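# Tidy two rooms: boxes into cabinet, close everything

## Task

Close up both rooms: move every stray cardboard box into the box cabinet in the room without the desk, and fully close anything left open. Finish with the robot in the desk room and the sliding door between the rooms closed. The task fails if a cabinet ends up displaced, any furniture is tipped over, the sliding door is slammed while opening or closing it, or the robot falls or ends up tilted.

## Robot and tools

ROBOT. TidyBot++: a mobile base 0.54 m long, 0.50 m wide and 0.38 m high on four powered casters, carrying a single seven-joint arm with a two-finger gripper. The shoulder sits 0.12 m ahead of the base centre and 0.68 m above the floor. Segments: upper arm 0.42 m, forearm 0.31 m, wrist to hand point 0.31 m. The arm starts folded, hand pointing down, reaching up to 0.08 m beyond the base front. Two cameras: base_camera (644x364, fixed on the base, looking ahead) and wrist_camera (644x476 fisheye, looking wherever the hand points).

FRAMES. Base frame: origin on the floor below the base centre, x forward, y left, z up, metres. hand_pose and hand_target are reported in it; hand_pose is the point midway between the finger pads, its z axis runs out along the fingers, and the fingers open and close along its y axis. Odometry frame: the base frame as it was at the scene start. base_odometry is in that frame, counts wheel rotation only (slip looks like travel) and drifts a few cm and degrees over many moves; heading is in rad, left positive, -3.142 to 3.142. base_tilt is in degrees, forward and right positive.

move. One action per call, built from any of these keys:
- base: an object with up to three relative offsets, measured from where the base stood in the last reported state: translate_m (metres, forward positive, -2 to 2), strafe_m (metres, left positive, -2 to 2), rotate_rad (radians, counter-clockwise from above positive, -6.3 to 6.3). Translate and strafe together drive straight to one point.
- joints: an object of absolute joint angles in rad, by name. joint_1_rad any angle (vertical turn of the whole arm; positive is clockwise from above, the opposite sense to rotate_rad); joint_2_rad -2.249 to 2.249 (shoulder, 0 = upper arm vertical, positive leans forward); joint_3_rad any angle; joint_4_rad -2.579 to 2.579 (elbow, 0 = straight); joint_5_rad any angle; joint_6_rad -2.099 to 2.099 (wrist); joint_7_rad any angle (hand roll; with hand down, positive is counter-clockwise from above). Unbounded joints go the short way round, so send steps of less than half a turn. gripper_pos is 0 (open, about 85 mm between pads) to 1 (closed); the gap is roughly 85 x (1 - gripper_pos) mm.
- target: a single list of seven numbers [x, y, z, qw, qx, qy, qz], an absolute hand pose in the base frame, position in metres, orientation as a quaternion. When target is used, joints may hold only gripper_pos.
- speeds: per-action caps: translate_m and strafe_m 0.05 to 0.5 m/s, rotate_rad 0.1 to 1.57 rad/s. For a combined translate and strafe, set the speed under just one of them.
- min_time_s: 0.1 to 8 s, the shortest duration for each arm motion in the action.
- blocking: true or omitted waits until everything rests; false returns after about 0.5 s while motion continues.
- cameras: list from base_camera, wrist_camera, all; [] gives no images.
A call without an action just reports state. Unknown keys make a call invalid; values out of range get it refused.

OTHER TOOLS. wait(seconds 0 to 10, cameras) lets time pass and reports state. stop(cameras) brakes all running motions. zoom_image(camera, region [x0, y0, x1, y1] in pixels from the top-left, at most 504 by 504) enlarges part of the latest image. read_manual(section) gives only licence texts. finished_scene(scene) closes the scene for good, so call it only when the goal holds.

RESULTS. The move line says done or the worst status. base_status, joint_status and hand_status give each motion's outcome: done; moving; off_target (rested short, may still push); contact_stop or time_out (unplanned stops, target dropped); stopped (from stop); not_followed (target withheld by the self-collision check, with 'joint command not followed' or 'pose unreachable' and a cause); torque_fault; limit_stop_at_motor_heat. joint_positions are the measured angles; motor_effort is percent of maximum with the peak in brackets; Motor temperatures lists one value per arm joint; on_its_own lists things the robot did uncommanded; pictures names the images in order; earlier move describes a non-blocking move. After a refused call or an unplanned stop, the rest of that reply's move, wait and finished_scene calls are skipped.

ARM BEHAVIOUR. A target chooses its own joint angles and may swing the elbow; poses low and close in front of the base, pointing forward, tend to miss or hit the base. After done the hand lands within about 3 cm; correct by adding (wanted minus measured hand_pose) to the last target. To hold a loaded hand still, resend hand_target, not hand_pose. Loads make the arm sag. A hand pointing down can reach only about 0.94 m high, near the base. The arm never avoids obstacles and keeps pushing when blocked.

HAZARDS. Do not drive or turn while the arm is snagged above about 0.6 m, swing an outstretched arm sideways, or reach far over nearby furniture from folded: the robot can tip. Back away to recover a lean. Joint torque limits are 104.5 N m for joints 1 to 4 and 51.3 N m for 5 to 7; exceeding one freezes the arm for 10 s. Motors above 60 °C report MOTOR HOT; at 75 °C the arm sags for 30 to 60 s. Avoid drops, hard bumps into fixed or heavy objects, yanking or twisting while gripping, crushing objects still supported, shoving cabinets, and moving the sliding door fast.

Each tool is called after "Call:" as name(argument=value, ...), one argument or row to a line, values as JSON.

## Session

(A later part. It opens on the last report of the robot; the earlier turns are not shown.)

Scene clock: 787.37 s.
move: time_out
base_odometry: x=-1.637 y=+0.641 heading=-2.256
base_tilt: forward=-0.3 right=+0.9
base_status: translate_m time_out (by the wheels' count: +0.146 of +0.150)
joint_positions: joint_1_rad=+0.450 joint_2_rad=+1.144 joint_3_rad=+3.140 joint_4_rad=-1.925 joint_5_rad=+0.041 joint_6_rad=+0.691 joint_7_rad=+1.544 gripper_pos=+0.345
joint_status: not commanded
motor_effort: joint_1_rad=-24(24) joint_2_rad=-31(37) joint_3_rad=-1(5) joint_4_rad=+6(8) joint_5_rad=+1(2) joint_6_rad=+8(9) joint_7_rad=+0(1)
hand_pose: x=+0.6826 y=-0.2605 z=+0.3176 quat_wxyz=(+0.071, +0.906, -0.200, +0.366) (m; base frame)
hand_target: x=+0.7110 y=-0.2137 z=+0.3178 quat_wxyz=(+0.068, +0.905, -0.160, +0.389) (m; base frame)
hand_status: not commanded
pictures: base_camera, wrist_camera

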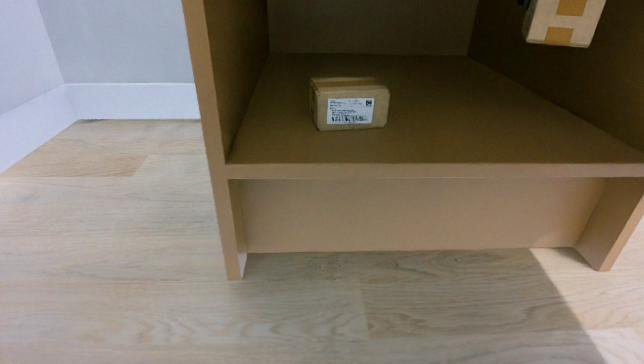

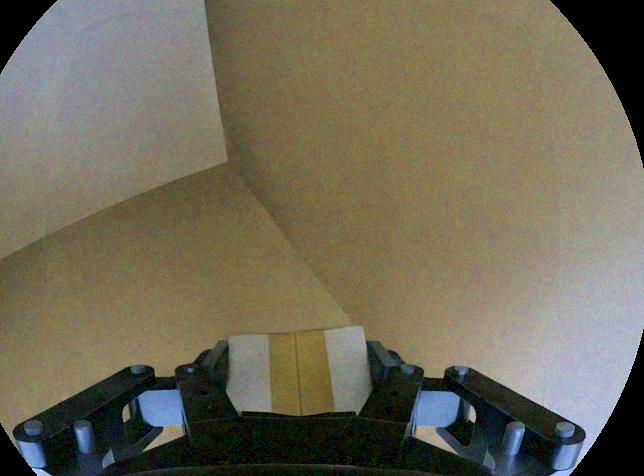

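Call:
move(
  base={"translate_m": -0.15},
  speeds={"translate_m": 0.1},
)

Scene clock: 801.03 s.
move: done
base_odometry: x=-1.542 y=+0.757 heading=-2.256
base_tilt: forward=-0.2 right=+0.9
base_status: done
joint_positions: joint_1_rad=+0.346 joint_2_rad=+1.166 joint_3_rad=+3.133 joint_4_rad=-1.924 joint_5_rad=+0.041 joint_6_rad=+0.694 joint_7_rad=+1.544 gripper_pos=+0.345
joint_status: not commanded
motor_effort: joint_1_rad=+1(20) joint_2_rad=-36(37) joint_3_rad=-1(6) joint_4_rad=+6(8) joint_5_rad=+1(2) joint_6_rad=+8(9) joint_7_rad=+0(1)
hand_pose: x=+0.7017 y=-0.1943 z=+0.3053 quat_wxyz=(+0.047, +0.919, -0.153, +0.361) (m; base frame)
hand_target: x=+0.7110 y=-0.2137 z=+0.3178 quat_wxyz=(+0.068, +0.905, -0.160, +0.389) (m; base frame)
hand_status: not commanded
pictures: base_camera, wrist_camera

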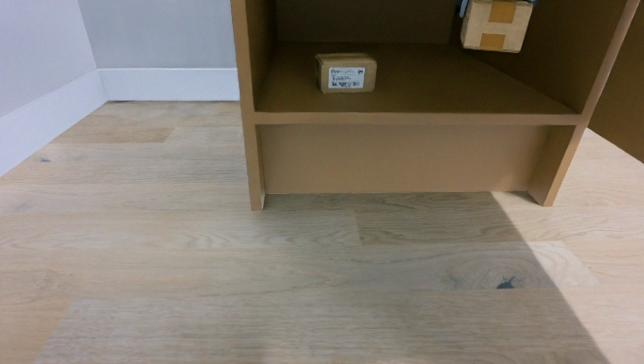

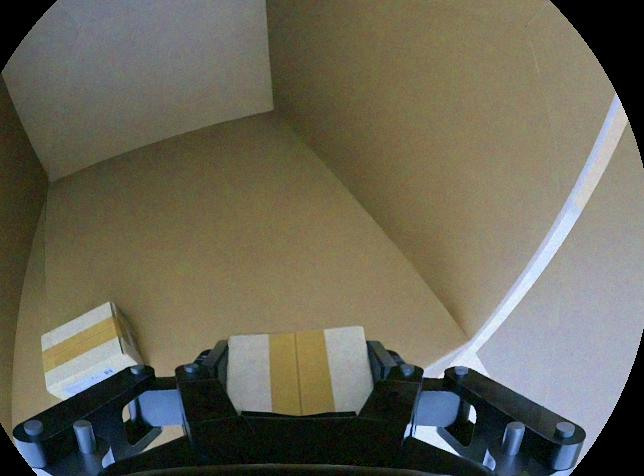

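Call:
move(
  joints={"joint_1_rad": 0.275, "joint_2_rad": 1.27, "joint_3_rad": 3.14, "joint_4_rad": -1.44, "joint_5_rad": 0.0, "joint_6_rad": 0.38, "joint_7_rad": 1.57},
  min_time_s=4,
)

Scene clock: 838.70 s.
move: done
base_odometry: x=-1.542 y=+0.757 heading=-2.256
base_tilt: forward=-0.2 right=+0.9
base_status: not commanded
joint_positions: joint_1_rad=+0.288 joint_2_rad=+1.249 joint_3_rad=+3.133 joint_4_rad=-1.463 joint_5_rad=+0.041 joint_6_rad=+0.448 joint_7_rad=+1.544 gripper_pos=+0.345
joint_status: all done
motor_effort: joint_1_rad=+0(2) joint_2_rad=-43(43) joint_3_rad=-2(2) joint_4_rad=+12(12) joint_5_rad=+1(3) joint_6_rad=+9(10) joint_7_rad=+0(1)
hand_pose: x=+0.8600 y=-0.2072 z=+0.3303 quat_wxyz=(+0.051, +0.897, -0.122, +0.422) (m; base frame)
hand_target: x=+0.8503 y=-0.2040 z=+0.3067 quat_wxyz=(+0.053, +0.910, -0.126, +0.391) (m; base frame)
hand_status: not commanded
pictures: base_camera, wrist_camera

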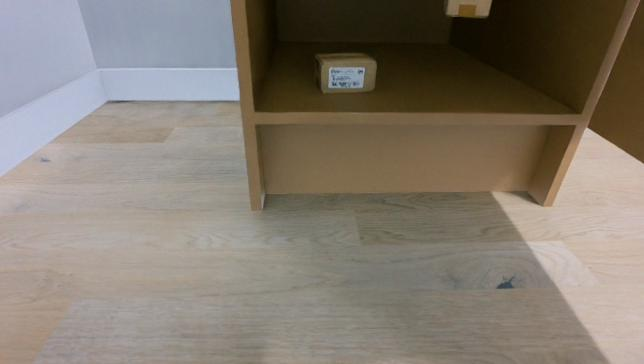

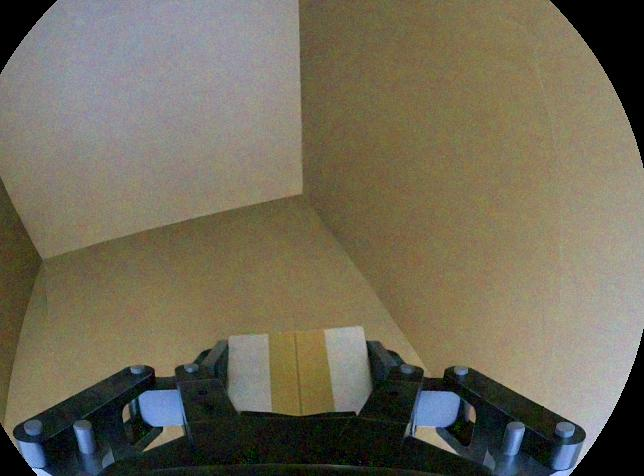

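Call:
move(
  joints={"joint_1_rad": 0.275, "joint_2_rad": 1.415, "joint_3_rad": 3.14, "joint_4_rad": -1.345, "joint_5_rad": 0.0, "joint_6_rad": 0.31, "joint_7_rad": 1.57},
  min_time_s=3,
)

Scene clock: 848.83 s.
move: done
base_odometry: x=-1.542 y=+0.757 heading=-2.256
base_tilt: forward=-0.2 right=+0.9
base_status: not commanded
joint_positions: joint_1_rad=+0.288 joint_2_rad=+1.396 joint_3_rad=+3.133 joint_4_rad=-1.369 joint_5_rad=+0.041 joint_6_rad=+0.377 joint_7_rad=+1.544 gripper_pos=+0.345
joint_status: all done
motor_effort: joint_1_rad=+1(2) joint_2_rad=-42(43) joint_3_rad=-1(2) joint_4_rad=+11(13) joint_5_rad=+1(2) joint_6_rad=+8(9) joint_7_rad=+0(1)
hand_pose: x=+0.8342 y=-0.2005 z=+0.2357 quat_wxyz=(+0.044, +0.921, -0.126, +0.365) (m; base frame)
hand_target: x=+0.8234 y=-0.1964 z=+0.2156 quat_wxyz=(+0.046, +0.932, -0.129, +0.336) (m; base frame)
hand_status: not commanded
pictures: base_camera, wrist_camera

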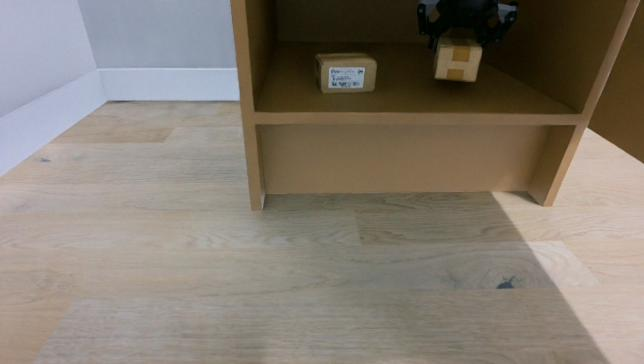

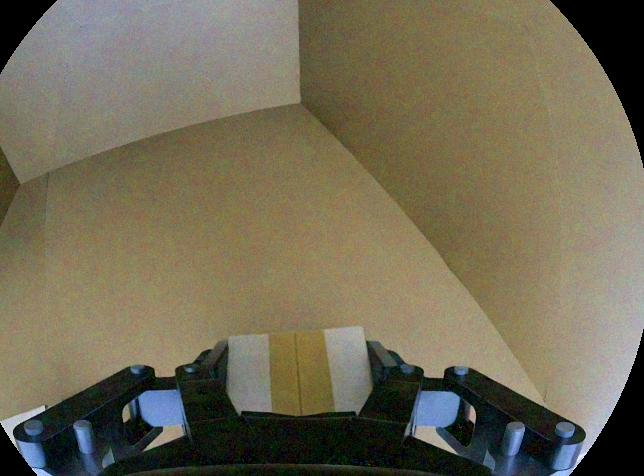

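Call:
move(
  joints={"joint_1_rad": 0.275, "joint_2_rad": 1.465, "joint_3_rad": 3.14, "joint_4_rad": -1.304, "joint_5_rad": 0.0, "joint_6_rad": 0.32, "joint_7_rad": 1.57},
  min_time_s=2,
)

Call:
zoom_image(
  camera="base_camera",
  region=[300, 0, 644, 150],
)

Scene clock: 856.17 s.
move: done
base_odometry: x=-1.542 y=+0.757 heading=-2.256
base_tilt: forward=-0.2 right=+0.9
base_status: not commanded
joint_positions: joint_1_rad=+0.288 joint_2_rad=+1.444 joint_3_rad=+3.133 joint_4_rad=-1.328 joint_5_rad=+0.041 joint_6_rad=+0.377 joint_7_rad=+1.544 gripper_pos=+0.345
joint_status: all done
motor_effort: joint_1_rad=+1(1) joint_2_rad=-41(43) joint_3_rad=-2(2) joint_4_rad=+11(12) joint_5_rad=+0(2) joint_6_rad=+8(9) joint_7_rad=+1(1)
hand_pose: x=+0.8334 y=-0.2003 z=+0.2130 quat_wxyz=(+0.043, +0.923, -0.127, +0.362) (m; base frame)
hand_target: x=+0.8237 y=-0.1965 z=+0.1939 quat_wxyz=(+0.046, +0.932, -0.129, +0.336) (m; base frame)
hand_status: not commanded
pictures: base_camera, wrist_camera

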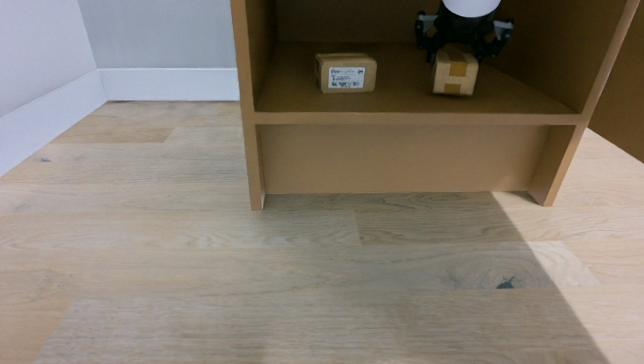

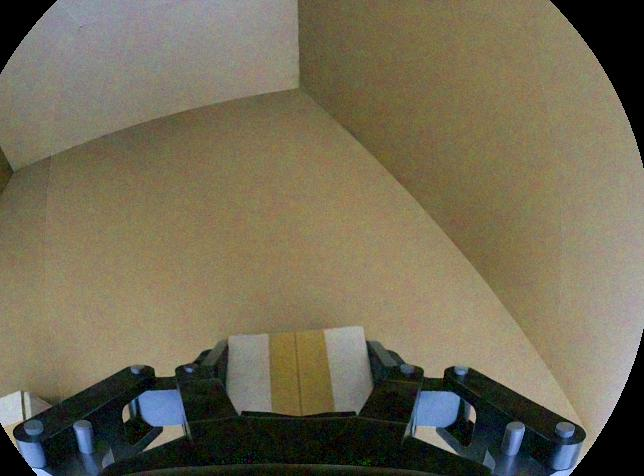

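Scaled by 1.465.

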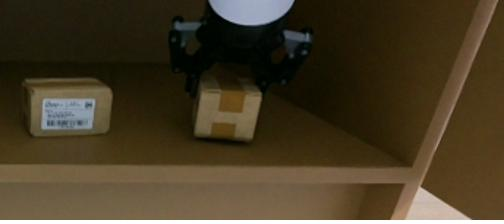

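Call:
move(
  joints={"joint_1_rad": 0.275, "joint_2_rad": 1.48, "joint_3_rad": 3.14, "joint_4_rad": -1.292, "joint_5_rad": 0.0, "joint_6_rad": 0.32, "joint_7_rad": 1.57},
  min_time_s=1.5,
  cameras=["base_camera"],
)

Call:
zoom_image(
  camera="base_camera",
  region=[400, 0, 544, 120],
)

Call:
move(
  joints={"joint_1_rad": 0.275, "joint_2_rad": 1.497, "joint_3_rad": 3.14, "joint_4_rad": -1.278, "joint_5_rad": 0.0, "joint_6_rad": 0.32, "joint_7_rad": 1.57},
  min_time_s=1.5,
  cameras=["base_camera"],
)

Call:
zoom_image(
  camera="base_camera",
  region=[400, 0, 544, 120],
)

Scene clock: 866.00 s.
move: done
base_odometry: x=-1.542 y=+0.757 heading=-2.256
base_tilt: forward=-0.2 right=+0.9
base_status: not commanded
joint_positions: joint_1_rad=+0.288 joint_2_rad=+1.457 joint_3_rad=+3.133 joint_4_rad=-1.316 joint_5_rad=+0.041 joint_6_rad=+0.377 joint_7_rad=+1.544 gripper_pos=+0.345
joint_status: all done
motor_effort: joint_1_rad=-1(1) joint_2_rad=-42(43) joint_3_rad=-1(3) joint_4_rad=+11(11) joint_5_rad=+1(3) joint_6_rad=+8(9) joint_7_rad=+0(2)
hand_pose: x=+0.8337 y=-0.2005 z=+0.2075 quat_wxyz=(+0.043, +0.923, -0.127, +0.361) (m; base frame)
hand_target: x=+0.8228 y=-0.1963 z=+0.1867 quat_wxyz=(+0.045, +0.932, -0.130, +0.335) (m; base frame)
hand_status: not commanded
pictures: base_camera

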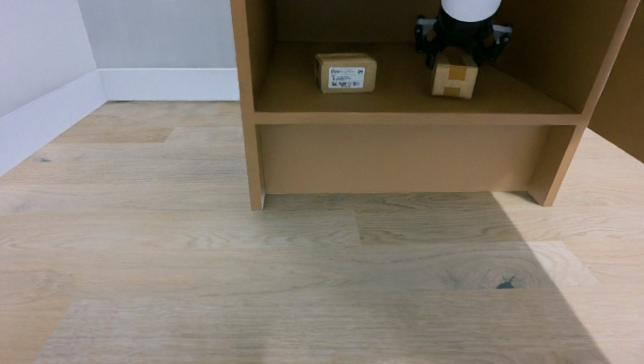

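Scaled by 3.500.

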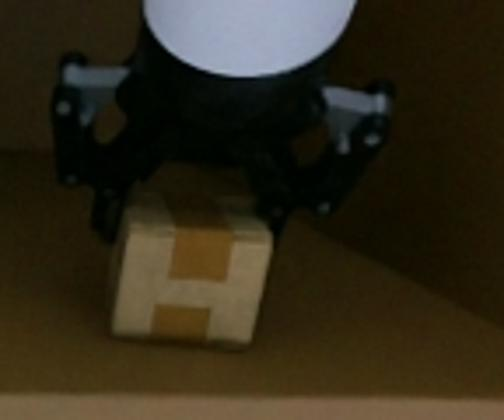

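Scene clock: 867.80 s.
move: done
base_odometry: x=-1.542 y=+0.757 heading=-2.256
base_tilt: forward=-0.2 right=+0.9
base_status: not commanded
joint_positions: joint_1_rad=+0.288 joint_2_rad=+1.465 joint_3_rad=+3.133 joint_4_rad=-1.298 joint_5_rad=+0.041 joint_6_rad=+0.377 joint_7_rad=+1.544 gripper_pos=+0.345
joint_status: all done
motor_effort: joint_1_rad=+0(1) joint_2_rad=-39(43) joint_3_rad=-1(3) joint_4_rad=+10(11) joint_5_rad=+1(2) joint_6_rad=+7(9) joint_7_rad=+0(2)
hand_pose: x=+0.8387 y=-0.2020 z=+0.2071 quat_wxyz=(+0.044, +0.921, -0.127, +0.366) (m; base frame)
hand_target: x=+0.8218 y=-0.1960 z=+0.1786 quat_wxyz=(+0.045, +0.933, -0.130, +0.334) (m; base frame)
hand_status: not commanded
pictures: base_camera

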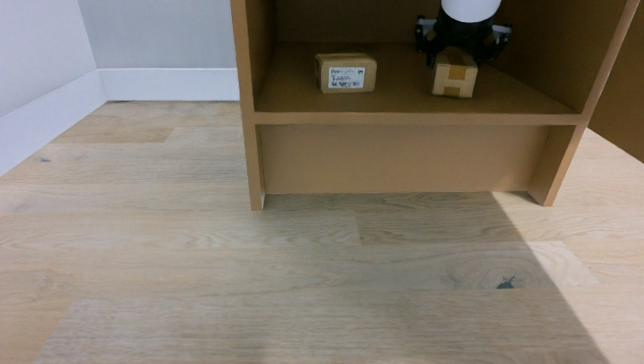

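Scaled by 3.500.

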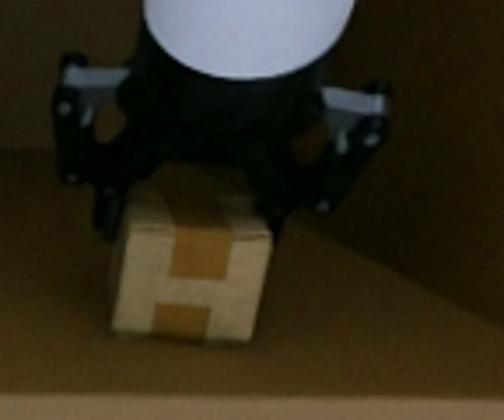

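Call:
move(
  joints={"joint_1_rad": 0.275, "joint_2_rad": 1.475, "joint_3_rad": 3.14, "joint_4_rad": -1.296, "joint_5_rad": 0.0, "joint_6_rad": 0.32, "joint_7_rad": 1.57},
  min_time_s=1.5,
  cameras=[],
)

Call:
move(
  joints={"gripper_pos": 0.15},
)

Call:
zoom_image(
  camera="base_camera",
  region=[400, 0, 544, 120],
)

Scene clock: 874.63 s.
move: done
base_odometry: x=-1.542 y=+0.757 heading=-2.256
base_tilt: forward=-0.2 right=+0.9
base_status: not commanded
joint_positions: joint_1_rad=+0.288 joint_2_rad=+1.465 joint_3_rad=+3.133 joint_4_rad=-1.298 joint_5_rad=+0.041 joint_6_rad=+0.377 joint_7_rad=+1.544 gripper_pos=+0.345
joint_status: all done
motor_effort: joint_1_rad=+1(1) joint_2_rad=-40(42) joint_3_rad=-2(3) joint_4_rad=+11(11) joint_5_rad=+0(3) joint_6_rad=+7(8) joint_7_rad=+0(2)
hand_pose: x=+0.8387 y=-0.2020 z=+0.2071 quat_wxyz=(+0.044, +0.921, -0.127, +0.366) (m; base frame)
hand_target: x=+0.8231 y=-0.1963 z=+0.1891 quat_wxyz=(+0.046, +0.932, -0.130, +0.335) (m; base frame)
hand_status: not commanded
pictures: none
No camera images: "cameras" was empty.

Scene clock: 875.33 s.
move: done
base_odometry: x=-1.542 y=+0.757 heading=-2.256
base_tilt: forward=-0.2 right=+0.9
base_status: not commanded
joint_positions: joint_1_rad=+0.288 joint_2_rad=+1.465 joint_3_rad=+3.133 joint_4_rad=-1.298 joint_5_rad=+0.041 joint_6_rad=+0.377 joint_7_rad=+1.544 gripper_pos=+0.150
joint_status: all done
motor_effort: joint_1_rad=+0(1) joint_2_rad=-41(42) joint_3_rad=-1(2) joint_4_rad=+11(11) joint_5_rad=+0(1) joint_6_rad=+7(8) joint_7_rad=+0(1)
hand_pose: x=+0.8387 y=-0.2020 z=+0.2071 quat_wxyz=(+0.044, +0.921, -0.127, +0.366) (m; base frame)
hand_target: x=+0.8231 y=-0.1963 z=+0.1891 quat_wxyz=(+0.046, +0.932, -0.130, +0.335) (m; base frame)
hand_status: not commanded
pictures: base_camera, wrist_camera

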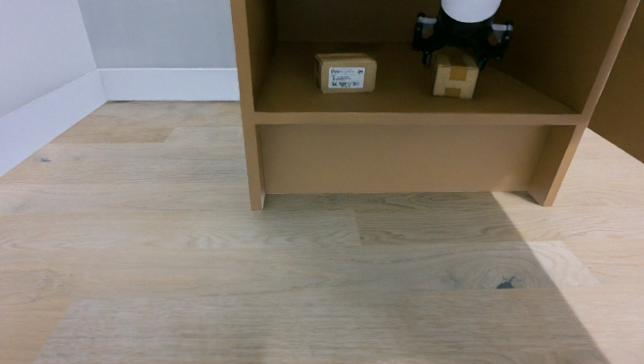

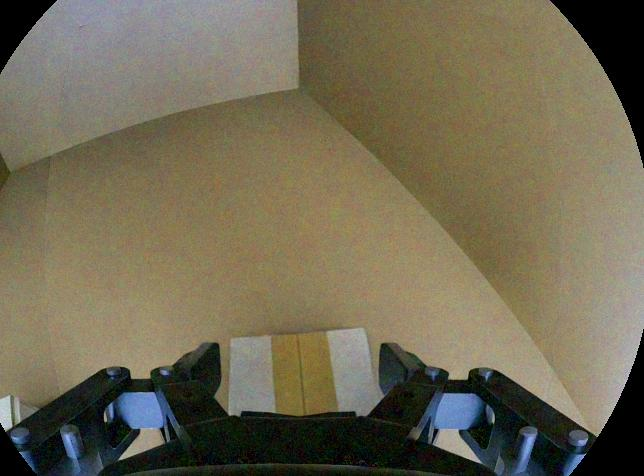

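Scaled by 3.500.

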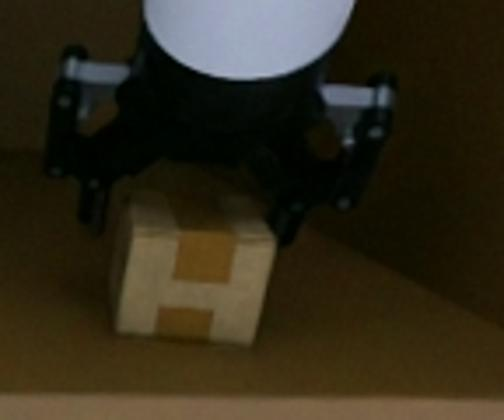

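Call:
move(
  joints={"gripper_pos": 0.0},
  cameras=[],
)

Call:
move(
  joints={"joint_1_rad": 0.275, "joint_2_rad": 1.35, "joint_3_rad": 3.14, "joint_4_rad": -1.41, "joint_5_rad": 0.0, "joint_6_rad": 0.42, "joint_7_rad": 1.57},
  min_time_s=2.5,
)

Scene clock: 881.60 s.
move: done
base_odometry: x=-1.542 y=+0.757 heading=-2.256
base_tilt: forward=-0.2 right=+0.9
base_status: not commanded
joint_positions: joint_1_rad=+0.288 joint_2_rad=+1.465 joint_3_rad=+3.133 joint_4_rad=-1.298 joint_5_rad=+0.041 joint_6_rad=+0.377 joint_7_rad=+1.544 gripper_pos=+0.000
joint_status: all done
motor_effort: joint_1_rad=+0(1) joint_2_rad=-41(41) joint_3_rad=-2(2) joint_4_rad=+10(11) joint_5_rad=+0(1) joint_6_rad=+7(7) joint_7_rad=+1(1)
hand_pose: x=+0.8387 y=-0.2020 z=+0.2071 quat_wxyz=(+0.044, +0.921, -0.127, +0.366) (m; base frame)
hand_target: x=+0.8231 y=-0.1963 z=+0.1891 quat_wxyz=(+0.046, +0.932, -0.130, +0.335) (m; base frame)
hand_status: not commanded
pictures: none
No camera images: "cameras" was empty.

Scene clock: 884.40 s.
move: done
base_odometry: x=-1.542 y=+0.757 heading=-2.256
base_tilt: forward=-0.2 right=+0.9
base_status: not commanded
joint_positions: joint_1_rad=+0.288 joint_2_rad=+1.389 joint_3_rad=+3.133 joint_4_rad=-1.395 joint_5_rad=+0.041 joint_6_rad=+0.377 joint_7_rad=+1.544 gripper_pos=+0.000
joint_status: all done
motor_effort: joint_1_rad=+0(1) joint_2_rad=-40(42) joint_3_rad=+0(3) joint_4_rad=+10(11) joint_5_rad=+0(2) joint_6_rad=+7(9) joint_7_rad=+0(2)
hand_pose: x=+0.8244 y=-0.1975 z=+0.2325 quat_wxyz=(+0.042, +0.925, -0.127, +0.357) (m; base frame)
hand_target: x=+0.8426 y=-0.2018 z=+0.2657 quat_wxyz=(+0.053, +0.912, -0.127, +0.387) (m; base frame)
hand_status: not commanded
pictures: base_camera, wrist_camera

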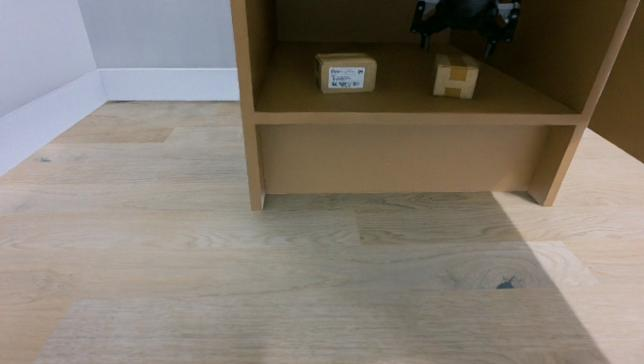

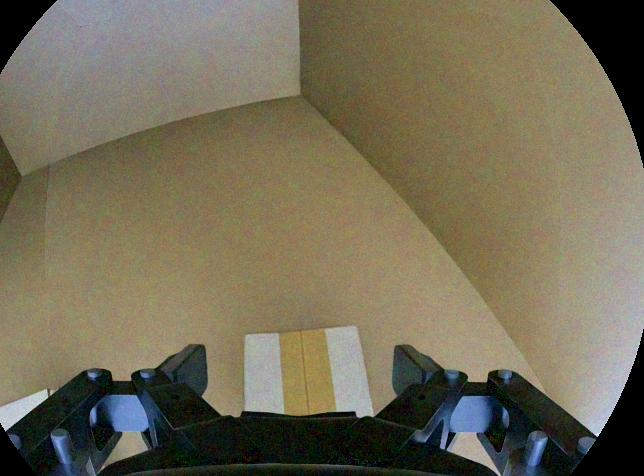

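Call:
move(
  joints={"joint_1_rad": 0.275, "joint_2_rad": 1.22, "joint_3_rad": 3.14, "joint_4_rad": -1.52, "joint_5_rad": 0.0, "joint_6_rad": 0.36, "joint_7_rad": 1.57},
  min_time_s=2.5,
  cameras=["base_camera"],
)

Call:
move(
  base={"translate_m": -0.5},
  speeds={"translate_m": 0.25},
)

Scene clock: 890.20 s.
move: done
base_odometry: x=-1.542 y=+0.757 heading=-2.256
base_tilt: forward=-0.2 right=+0.9
base_status: not commanded
joint_positions: joint_1_rad=+0.288 joint_2_rad=+1.259 joint_3_rad=+3.133 joint_4_rad=-1.504 joint_5_rad=+0.041 joint_6_rad=+0.377 joint_7_rad=+1.544 gripper_pos=+0.000
joint_status: all done
motor_effort: joint_1_rad=+1(2) joint_2_rad=-39(41) joint_3_rad=-1(3) joint_4_rad=+11(11) joint_5_rad=+0(2) joint_6_rad=+7(8) joint_7_rad=+1(2)
hand_pose: x=+0.8219 y=-0.1966 z=+0.2924 quat_wxyz=(+0.044, +0.921, -0.126, +0.366) (m; base frame)
hand_target: x=+0.8249 y=-0.1968 z=+0.3118 quat_wxyz=(+0.050, +0.920, -0.128, +0.368) (m; base frame)
hand_status: not commanded
pictures: base_camera

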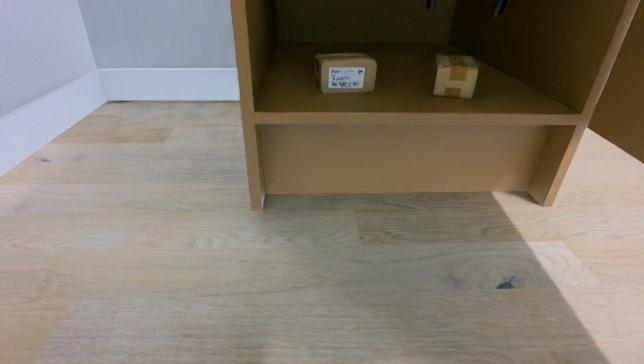

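Scene clock: 892.97 s.
move: done
base_odometry: x=-1.225 y=+1.145 heading=-2.256
base_tilt: forward=-0.2 right=+0.9
base_status: done
joint_positions: joint_1_rad=+0.282 joint_2_rad=+1.255 joint_3_rad=+3.133 joint_4_rad=-1.513 joint_5_rad=+0.041 joint_6_rad=+0.377 joint_7_rad=+1.544 gripper_pos=+0.000
joint_status: not commanded
motor_effort: joint_1_rad=+1(1) joint_2_rad=-40(41) joint_3_rad=-2(2) joint_4_rad=+10(12) joint_5_rad=+0(1) joint_6_rad=+7(8) joint_7_rad=+0(1)
hand_pose: x=+0.8197 y=-0.1915 z=+0.2917 quat_wxyz=(+0.042, +0.922, -0.123, +0.363) (m; base frame)
hand_target: x=+0.8249 y=-0.1968 z=+0.3118 quat_wxyz=(+0.050, +0.920, -0.128, +0.368) (m; base frame)
hand_status: not commanded
pictures: base_camera, wrist_camera

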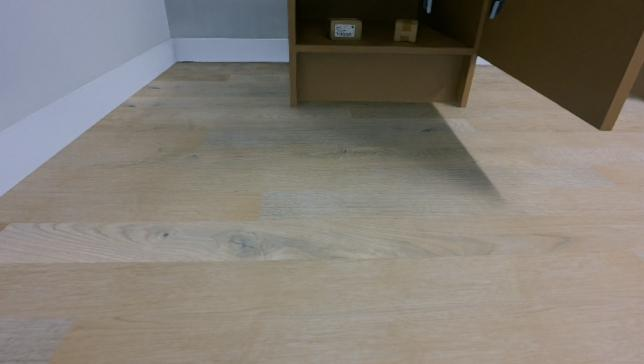

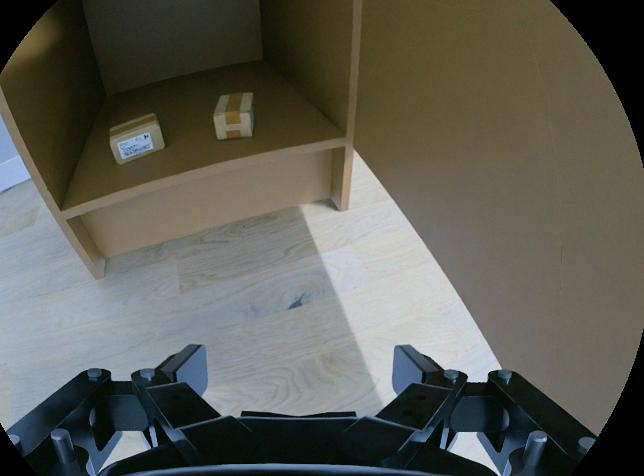

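Call:
move(
  base={"translate_m": -0.62},
  joints={"joint_1_rad": 0.0, "joint_2_rad": -0.354, "joint_3_rad": 3.14, "joint_4_rad": -2.555, "joint_5_rad": 0.0, "joint_6_rad": 0.5, "joint_7_rad": 1.57},
  cameras=[],
)

Call:
move(
  base={"rotate_rad": 1.571},
)

Scene clock: 919.03 s.
move: done
base_odometry: x=-0.832 y=+1.625 heading=-2.256
base_tilt: forward=-0.2 right=+0.9
base_status: done
joint_positions: joint_1_rad=+0.014 joint_2_rad=-0.340 joint_3_rad=+3.133 joint_4_rad=-2.538 joint_5_rad=+0.041 joint_6_rad=+0.424 joint_7_rad=+1.544 gripper_pos=+0.000
joint_status: all done
motor_effort: joint_1_rad=+1(2) joint_2_rad=-6(42) joint_3_rad=+1(3) joint_4_rad=+18(20) joint_5_rad=+0(2) joint_6_rad=+10(11) joint_7_rad=+0(1)
hand_pose: x=+0.5378 y=+0.0045 z=+0.8310 quat_wxyz=(+0.000, +0.775, +0.008, +0.632) (m; base frame)
hand_target: x=+0.5358 y=+0.0021 z=+0.8508 quat_wxyz=(-0.001, +0.752, +0.000, +0.660) (m; base frame)
hand_status: not commanded
pictures: none
No camera images: "cameras" was empty.

Scene clock: 921.33 s.
move: done
base_odometry: x=-0.832 y=+1.625 heading=-0.686
base_tilt: forward=-0.2 right=+0.9
base_status: done
joint_positions: joint_1_rad=+0.007 joint_2_rad=-0.341 joint_3_rad=+3.133 joint_4_rad=-2.538 joint_5_rad=+0.041 joint_6_rad=+0.426 joint_7_rad=+1.544 gripper_pos=+0.000
joint_status: not commanded
motor_effort: joint_1_rad=+0(2) joint_2_rad=-6(7) joint_3_rad=+0(2) joint_4_rad=+18(19) joint_5_rad=+1(1) joint_6_rad=+10(10) joint_7_rad=+0(1)
hand_pose: x=+0.5379 y=+0.0075 z=+0.8317 quat_wxyz=(-0.002, +0.775, +0.011, +0.632) (m; base frame)
hand_target: x=+0.5358 y=+0.0021 z=+0.8508 quat_wxyz=(-0.001, +0.752, +0.000, +0.660) (m; base frame)
hand_status: not commanded
pictures: base_camera, wrist_camera

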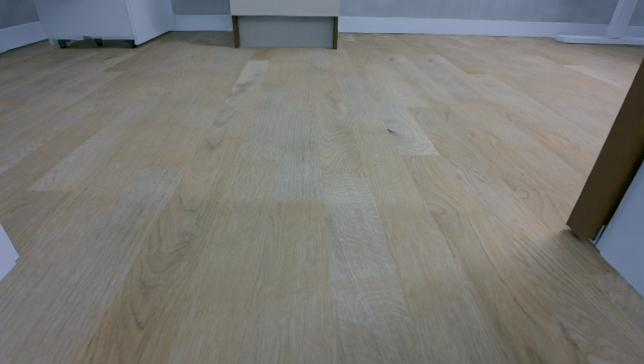

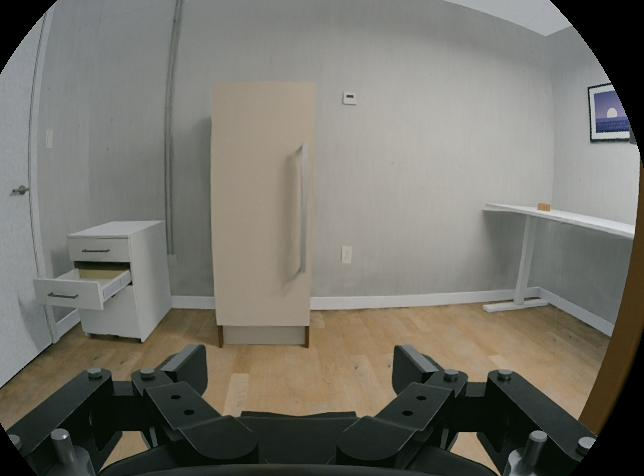

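Call:
zoom_image(
  camera="wrist_camera",
  region=[20, 180, 220, 360],
)

Call:
zoom_image(
  camera="wrist_camera",
  region=[470, 170, 640, 330],
)

Call:
zoom_image(
  camera="wrist_camera",
  region=[190, 70, 350, 350],
)

Scaled by 2.520.

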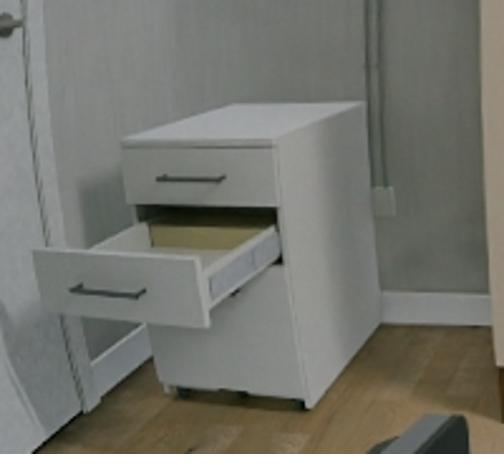

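Scaled by 2.965.

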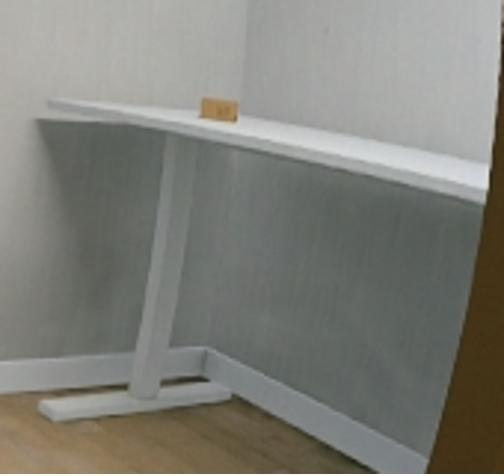

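Scaled by 1.800.

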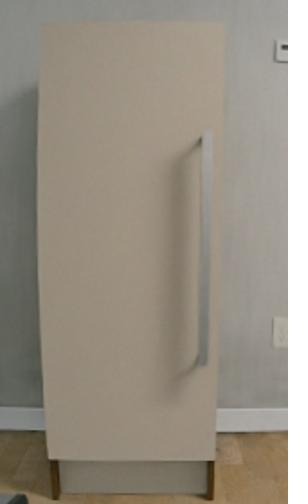

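Call:
move(
  base={"translate_m": 0.93},
  speeds={"translate_m": 0.3},
  cameras=["base_camera"],
)

Call:
move(
  base={"strafe_m": 1.15},
  speeds={"strafe_m": 0.3},
)

Scene clock: 935.83 s.
move: done
base_odometry: x=-0.113 y=+1.035 heading=-0.685
base_tilt: forward=-0.2 right=+0.9
base_status: done
joint_positions: joint_1_rad=+0.007 joint_2_rad=-0.348 joint_3_rad=+3.133 joint_4_rad=-2.542 joint_5_rad=+0.041 joint_6_rad=+0.427 joint_7_rad=+1.544 gripper_pos=+0.000
joint_status: not commanded
motor_effort: joint_1_rad=+0(1) joint_2_rad=-5(8) joint_3_rad=+0(1) joint_4_rad=+18(19) joint_5_rad=+1(1) joint_6_rad=+10(10) joint_7_rad=+0(1)
hand_pose: x=+0.5360 y=+0.0076 z=+0.8335 quat_wxyz=(-0.002, +0.773, +0.011, +0.635) (m; base frame)
hand_target: x=+0.5358 y=+0.0021 z=+0.8508 quat_wxyz=(-0.001, +0.752, +0.000, +0.660) (m; base frame)
hand_status: not commanded
pictures: base_camera

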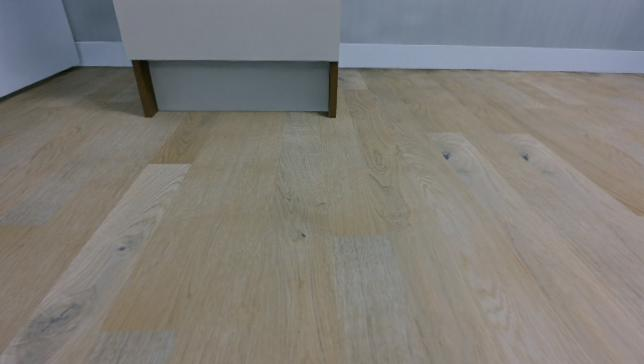

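Scene clock: 940.50 s.
move: done
base_odometry: x=+0.615 y=+1.926 heading=-0.685
base_tilt: forward=-0.2 right=+0.9
base_status: done
joint_positions: joint_1_rad=+0.007 joint_2_rad=-0.348 joint_3_rad=+3.133 joint_4_rad=-2.542 joint_5_rad=+0.041 joint_6_rad=+0.428 joint_7_rad=+1.544 gripper_pos=+0.000
joint_status: not commanded
motor_effort: joint_1_rad=+1(1) joint_2_rad=-5(6) joint_3_rad=+1(2) joint_4_rad=+19(19) joint_5_rad=+0(1) joint_6_rad=+10(10) joint_7_rad=+0(1)
hand_pose: x=+0.5361 y=+0.0076 z=+0.8336 quat_wxyz=(-0.002, +0.773, +0.011, +0.635) (m; base frame)
hand_target: x=+0.5358 y=+0.0021 z=+0.8508 quat_wxyz=(-0.001, +0.752, +0.000, +0.660) (m; base frame)
hand_status: not commanded
pictures: base_camera, wrist_camera

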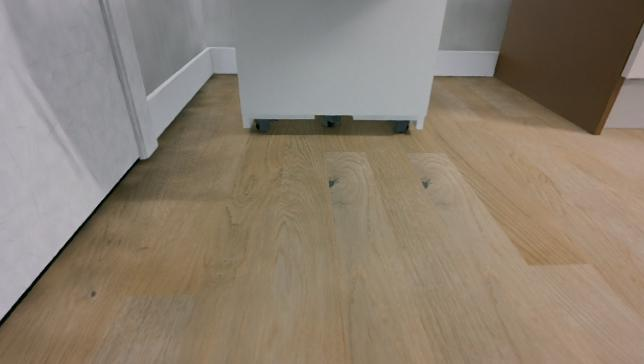

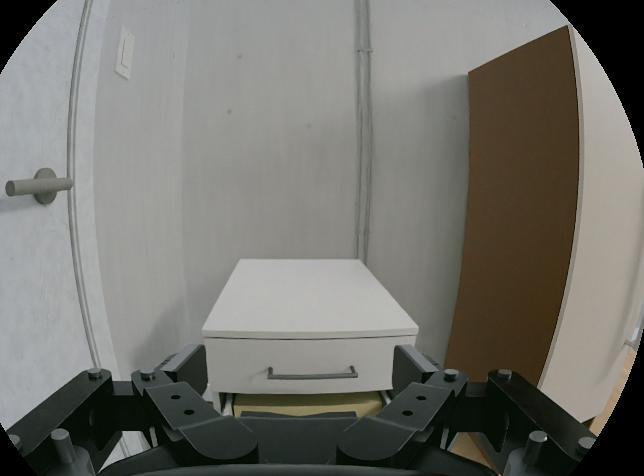

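Call:
move(
  base={"strafe_m": -0.025},
  speeds={"strafe_m": 0.1},
  joints={"joint_6_rad": -0.4},
)

Scene clock: 947.03 s.
move: done
base_odometry: x=+0.599 y=+1.906 heading=-0.686
base_tilt: forward=-0.2 right=+0.9
base_status: done
joint_positions: joint_1_rad=+0.007 joint_2_rad=-0.348 joint_3_rad=+3.134 joint_4_rad=-2.551 joint_5_rad=+0.041 joint_6_rad=-0.337 joint_7_rad=+1.544 gripper_pos=+0.000
joint_status: all done
motor_effort: joint_1_rad=+0(1) joint_2_rad=-4(6) joint_3_rad=+0(2) joint_4_rad=+17(19) joint_5_rad=+1(1) joint_6_rad=+6(11) joint_7_rad=+0(1)
hand_pose: x=+0.4053 y=-0.0028 z=+0.6351 quat_wxyz=(+0.009, +0.955, +0.005, +0.297) (m; base frame)
hand_target: x=+0.3873 y=+0.0017 z=+0.6243 quat_wxyz=(+0.000, +0.964, +0.000, +0.267) (m; base frame)
hand_status: not commanded
pictures: base_camera, wrist_camera

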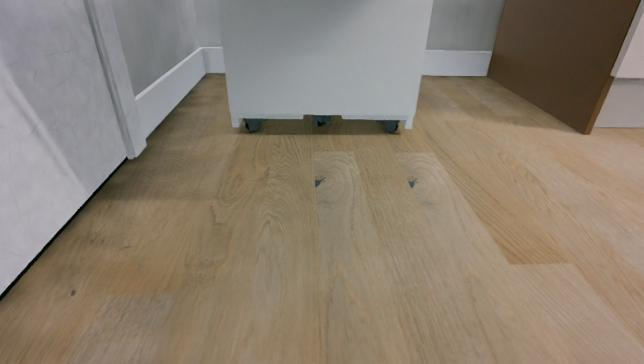

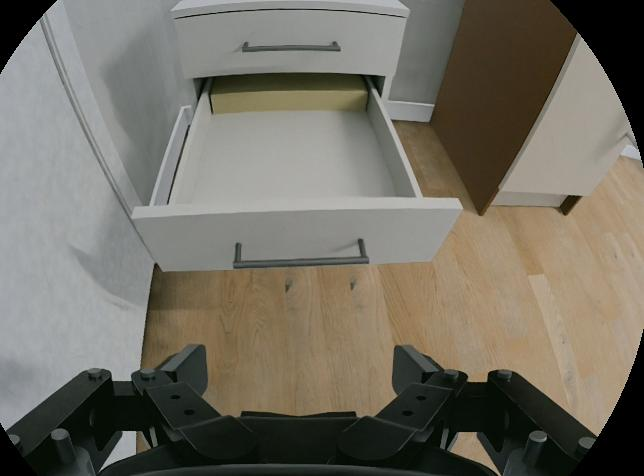

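Call:
move(
  base={"translate_m": -0.07},
  speeds={"translate_m": 0.1},
  joints={"gripper_pos": 1.0},
  cameras=[],
)

Call:
move(
  joints={"joint_1_rad": 0.0, "joint_2_rad": 1.313, "joint_3_rad": 3.14, "joint_4_rad": -2.53, "joint_5_rad": 0.0, "joint_6_rad": 1.93, "joint_7_rad": 1.57},
  min_time_s=4,
)

Scene clock: 960.03 s.
move: done
base_odometry: x=+0.545 y=+1.951 heading=-0.686
base_tilt: forward=-0.2 right=+0.9
base_status: done
joint_positions: joint_1_rad=+0.007 joint_2_rad=-0.351 joint_3_rad=+3.134 joint_4_rad=-2.551 joint_5_rad=+0.041 joint_6_rad=-0.338 joint_7_rad=+1.544 gripper_pos=+0.999
joint_status: all done
motor_effort: joint_1_rad=+1(1) joint_2_rad=-2(6) joint_3_rad=+0(1) joint_4_rad=+16(18) joint_5_rad=+1(1) joint_6_rad=+6(7) joint_7_rad=+0(1)
hand_pose: x=+0.4050 y=-0.0028 z=+0.6355 quat_wxyz=(+0.010, +0.955, +0.005, +0.297) (m; base frame)
hand_target: x=+0.3873 y=+0.0017 z=+0.6243 quat_wxyz=(+0.000, +0.964, +0.000, +0.267) (m; base frame)
hand_status: not commanded
pictures: none
No camera images: "cameras" was empty.

Scene clock: 964.70 s.
move: done
base_odometry: x=+0.545 y=+1.951 heading=-0.686
base_tilt: forward=-0.2 right=+0.9
base_status: not commanded
joint_positions: joint_1_rad=+0.007 joint_2_rad=+1.295 joint_3_rad=+3.134 joint_4_rad=-2.544 joint_5_rad=+0.041 joint_6_rad=+1.853 joint_7_rad=+1.544 gripper_pos=+0.999
joint_status: all done
motor_effort: joint_1_rad=+0(1) joint_2_rad=-26(28) joint_3_rad=-1(3) joint_4_rad=-4(17) joint_5_rad=+1(2) joint_6_rad=+10(10) joint_7_rad=+1(1)
hand_pose: x=+0.6066 y=+0.0133 z=+0.4304 quat_wxyz=(-0.029, +0.837, -0.009, +0.546) (m; base frame)
hand_target: x=+0.6162 y=+0.0019 z=+0.4445 quat_wxyz=(-0.001, +0.817, -0.001, +0.576) (m; base frame)
hand_status: not commanded
pictures: base_camera, wrist_camera

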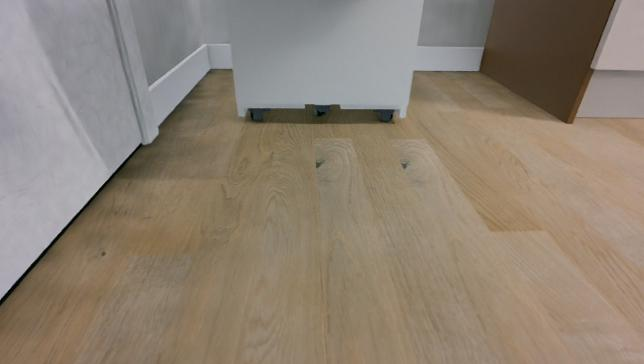

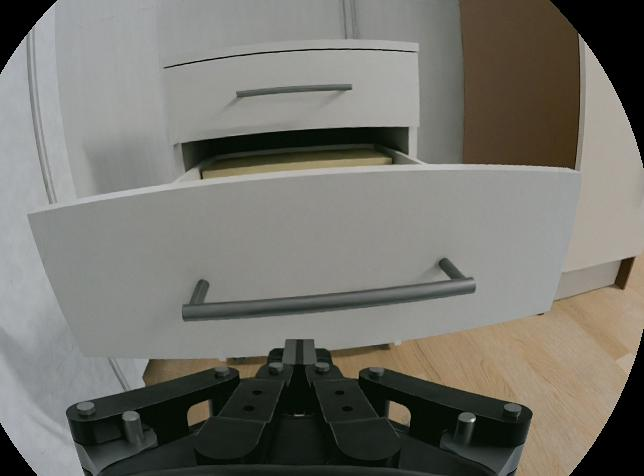

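Call:
move(
  base={"translate_m": 0.3, "strafe_m": -0.015},
  speeds={"translate_m": 0.1},
)

Scene clock: 977.97 s.
move: done
base_odometry: x=+0.768 y=+1.749 heading=-0.686
base_tilt: forward=-0.2 right=+0.9
base_status: done
joint_positions: joint_1_rad=+0.004 joint_2_rad=+1.335 joint_3_rad=+3.134 joint_4_rad=-2.542 joint_5_rad=+0.041 joint_6_rad=+1.856 joint_7_rad=+1.544 gripper_pos=+0.999
joint_status: not commanded
motor_effort: joint_1_rad=+0(2) joint_2_rad=-29(33) joint_3_rad=-1(2) joint_4_rad=-3(4) joint_5_rad=+0(2) joint_6_rad=+12(17) joint_7_rad=+0(1)
hand_pose: x=+0.5975 y=+0.0146 z=+0.4122 quat_wxyz=(-0.030, +0.847, -0.009, +0.531) (m; base frame)
hand_target: x=+0.6162 y=+0.0019 z=+0.4445 quat_wxyz=(-0.001, +0.817, -0.001, +0.576) (m; base frame)
hand_status: not commanded
pictures: base_camera, wrist_camera

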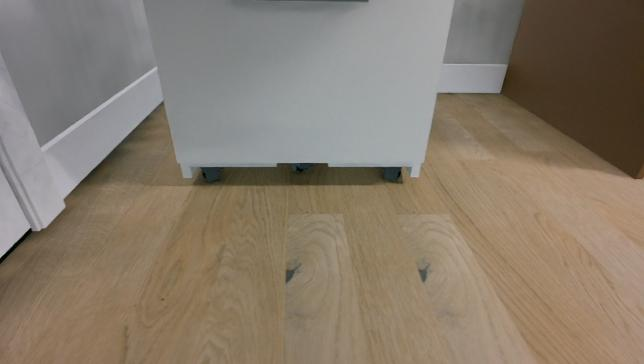

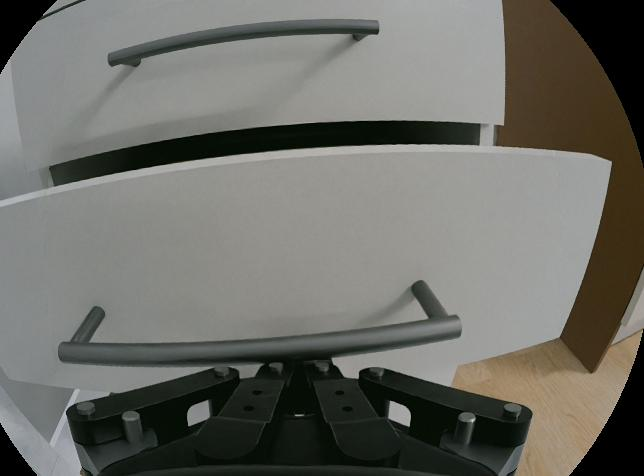

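Call:
move(
  base={"translate_m": 0.14},
  speeds={"translate_m": 0.08},
)

Scene clock: 987.13 s.
move: done
base_odometry: x=+0.876 y=+1.660 heading=-0.686
base_tilt: forward=-0.2 right=+0.9
base_status: done
joint_positions: joint_1_rad=+0.004 joint_2_rad=+1.345 joint_3_rad=+3.134 joint_4_rad=-2.582 joint_5_rad=+0.041 joint_6_rad=+1.857 joint_7_rad=+1.544 gripper_pos=+0.999
joint_status: not commanded
motor_effort: joint_1_rad=+0(3) joint_2_rad=-31(37) joint_3_rad=-2(2) joint_4_rad=+4(7) joint_5_rad=+1(2) joint_6_rad=+15(20) joint_7_rad=+0(1)
hand_pose: x=+0.5799 y=+0.0150 z=+0.4051 quat_wxyz=(-0.030, +0.860, -0.009, +0.510) (m; base frame)
hand_target: x=+0.6162 y=+0.0019 z=+0.4445 quat_wxyz=(-0.001, +0.817, -0.001, +0.576) (m; base frame)
hand_status: not commanded
pictures: base_camera, wrist_camera

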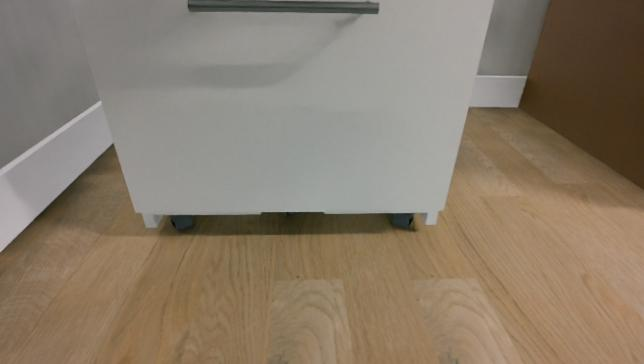

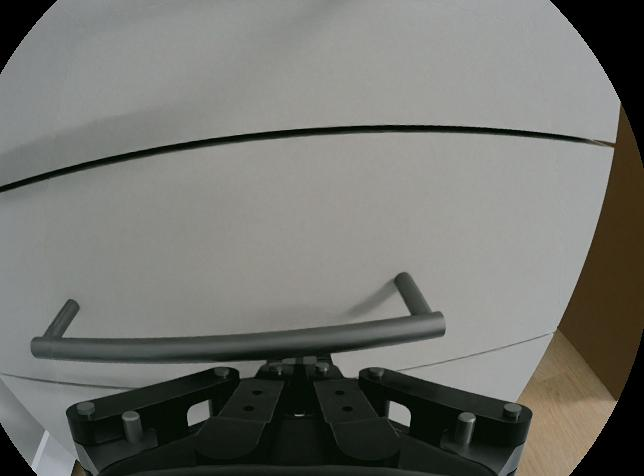

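Call:
move(
  base={"translate_m": 0.03},
  speeds={"translate_m": 0.05},
)

Call:
zoom_image(
  camera="wrist_camera",
  region=[400, 60, 644, 250],
)

Scene clock: 996.00 s.
move: done
base_odometry: x=+0.899 y=+1.641 heading=-0.687
base_tilt: forward=-0.2 right=+0.9
base_status: done
joint_positions: joint_1_rad=+0.004 joint_2_rad=+1.346 joint_3_rad=+3.134 joint_4_rad=-2.599 joint_5_rad=+0.040 joint_6_rad=+1.857 joint_7_rad=+1.544 gripper_pos=+0.999
joint_status: not commanded
motor_effort: joint_1_rad=-1(3) joint_2_rad=-32(34) joint_3_rad=-2(4) joint_4_rad=+6(10) joint_5_rad=+3(6) joint_6_rad=+15(18) joint_7_rad=+0(1)
hand_pose: x=+0.5733 y=+0.0147 z=+0.4039 quat_wxyz=(-0.029, +0.864, -0.009, +0.502) (m; base frame)
hand_target: x=+0.6162 y=+0.0019 z=+0.4445 quat_wxyz=(-0.001, +0.817, -0.001, +0.576) (m; base frame)
hand_status: not commanded
pictures: base_camera, wrist_camera

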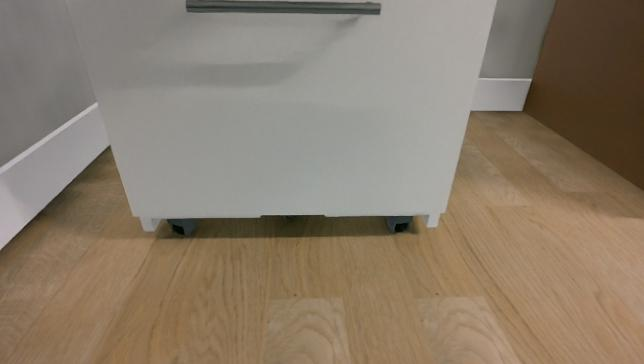

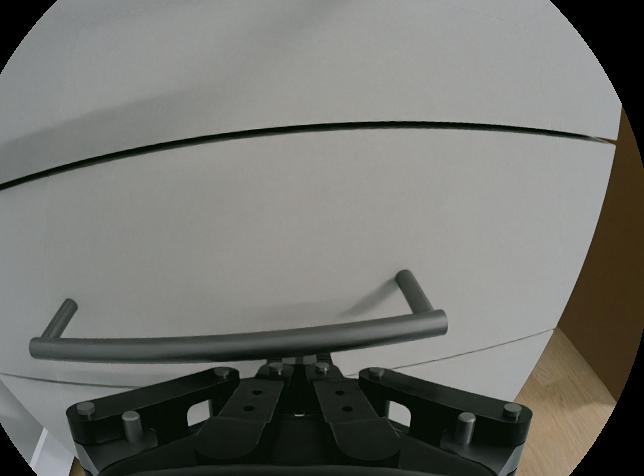

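Scaled by 2.066.

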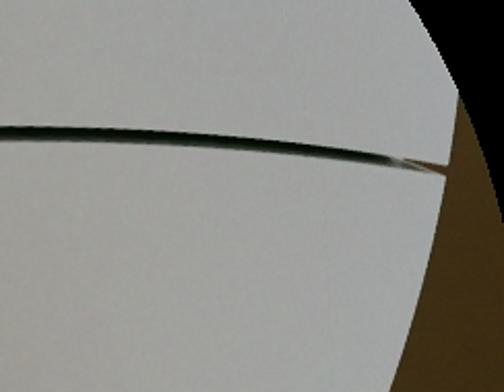

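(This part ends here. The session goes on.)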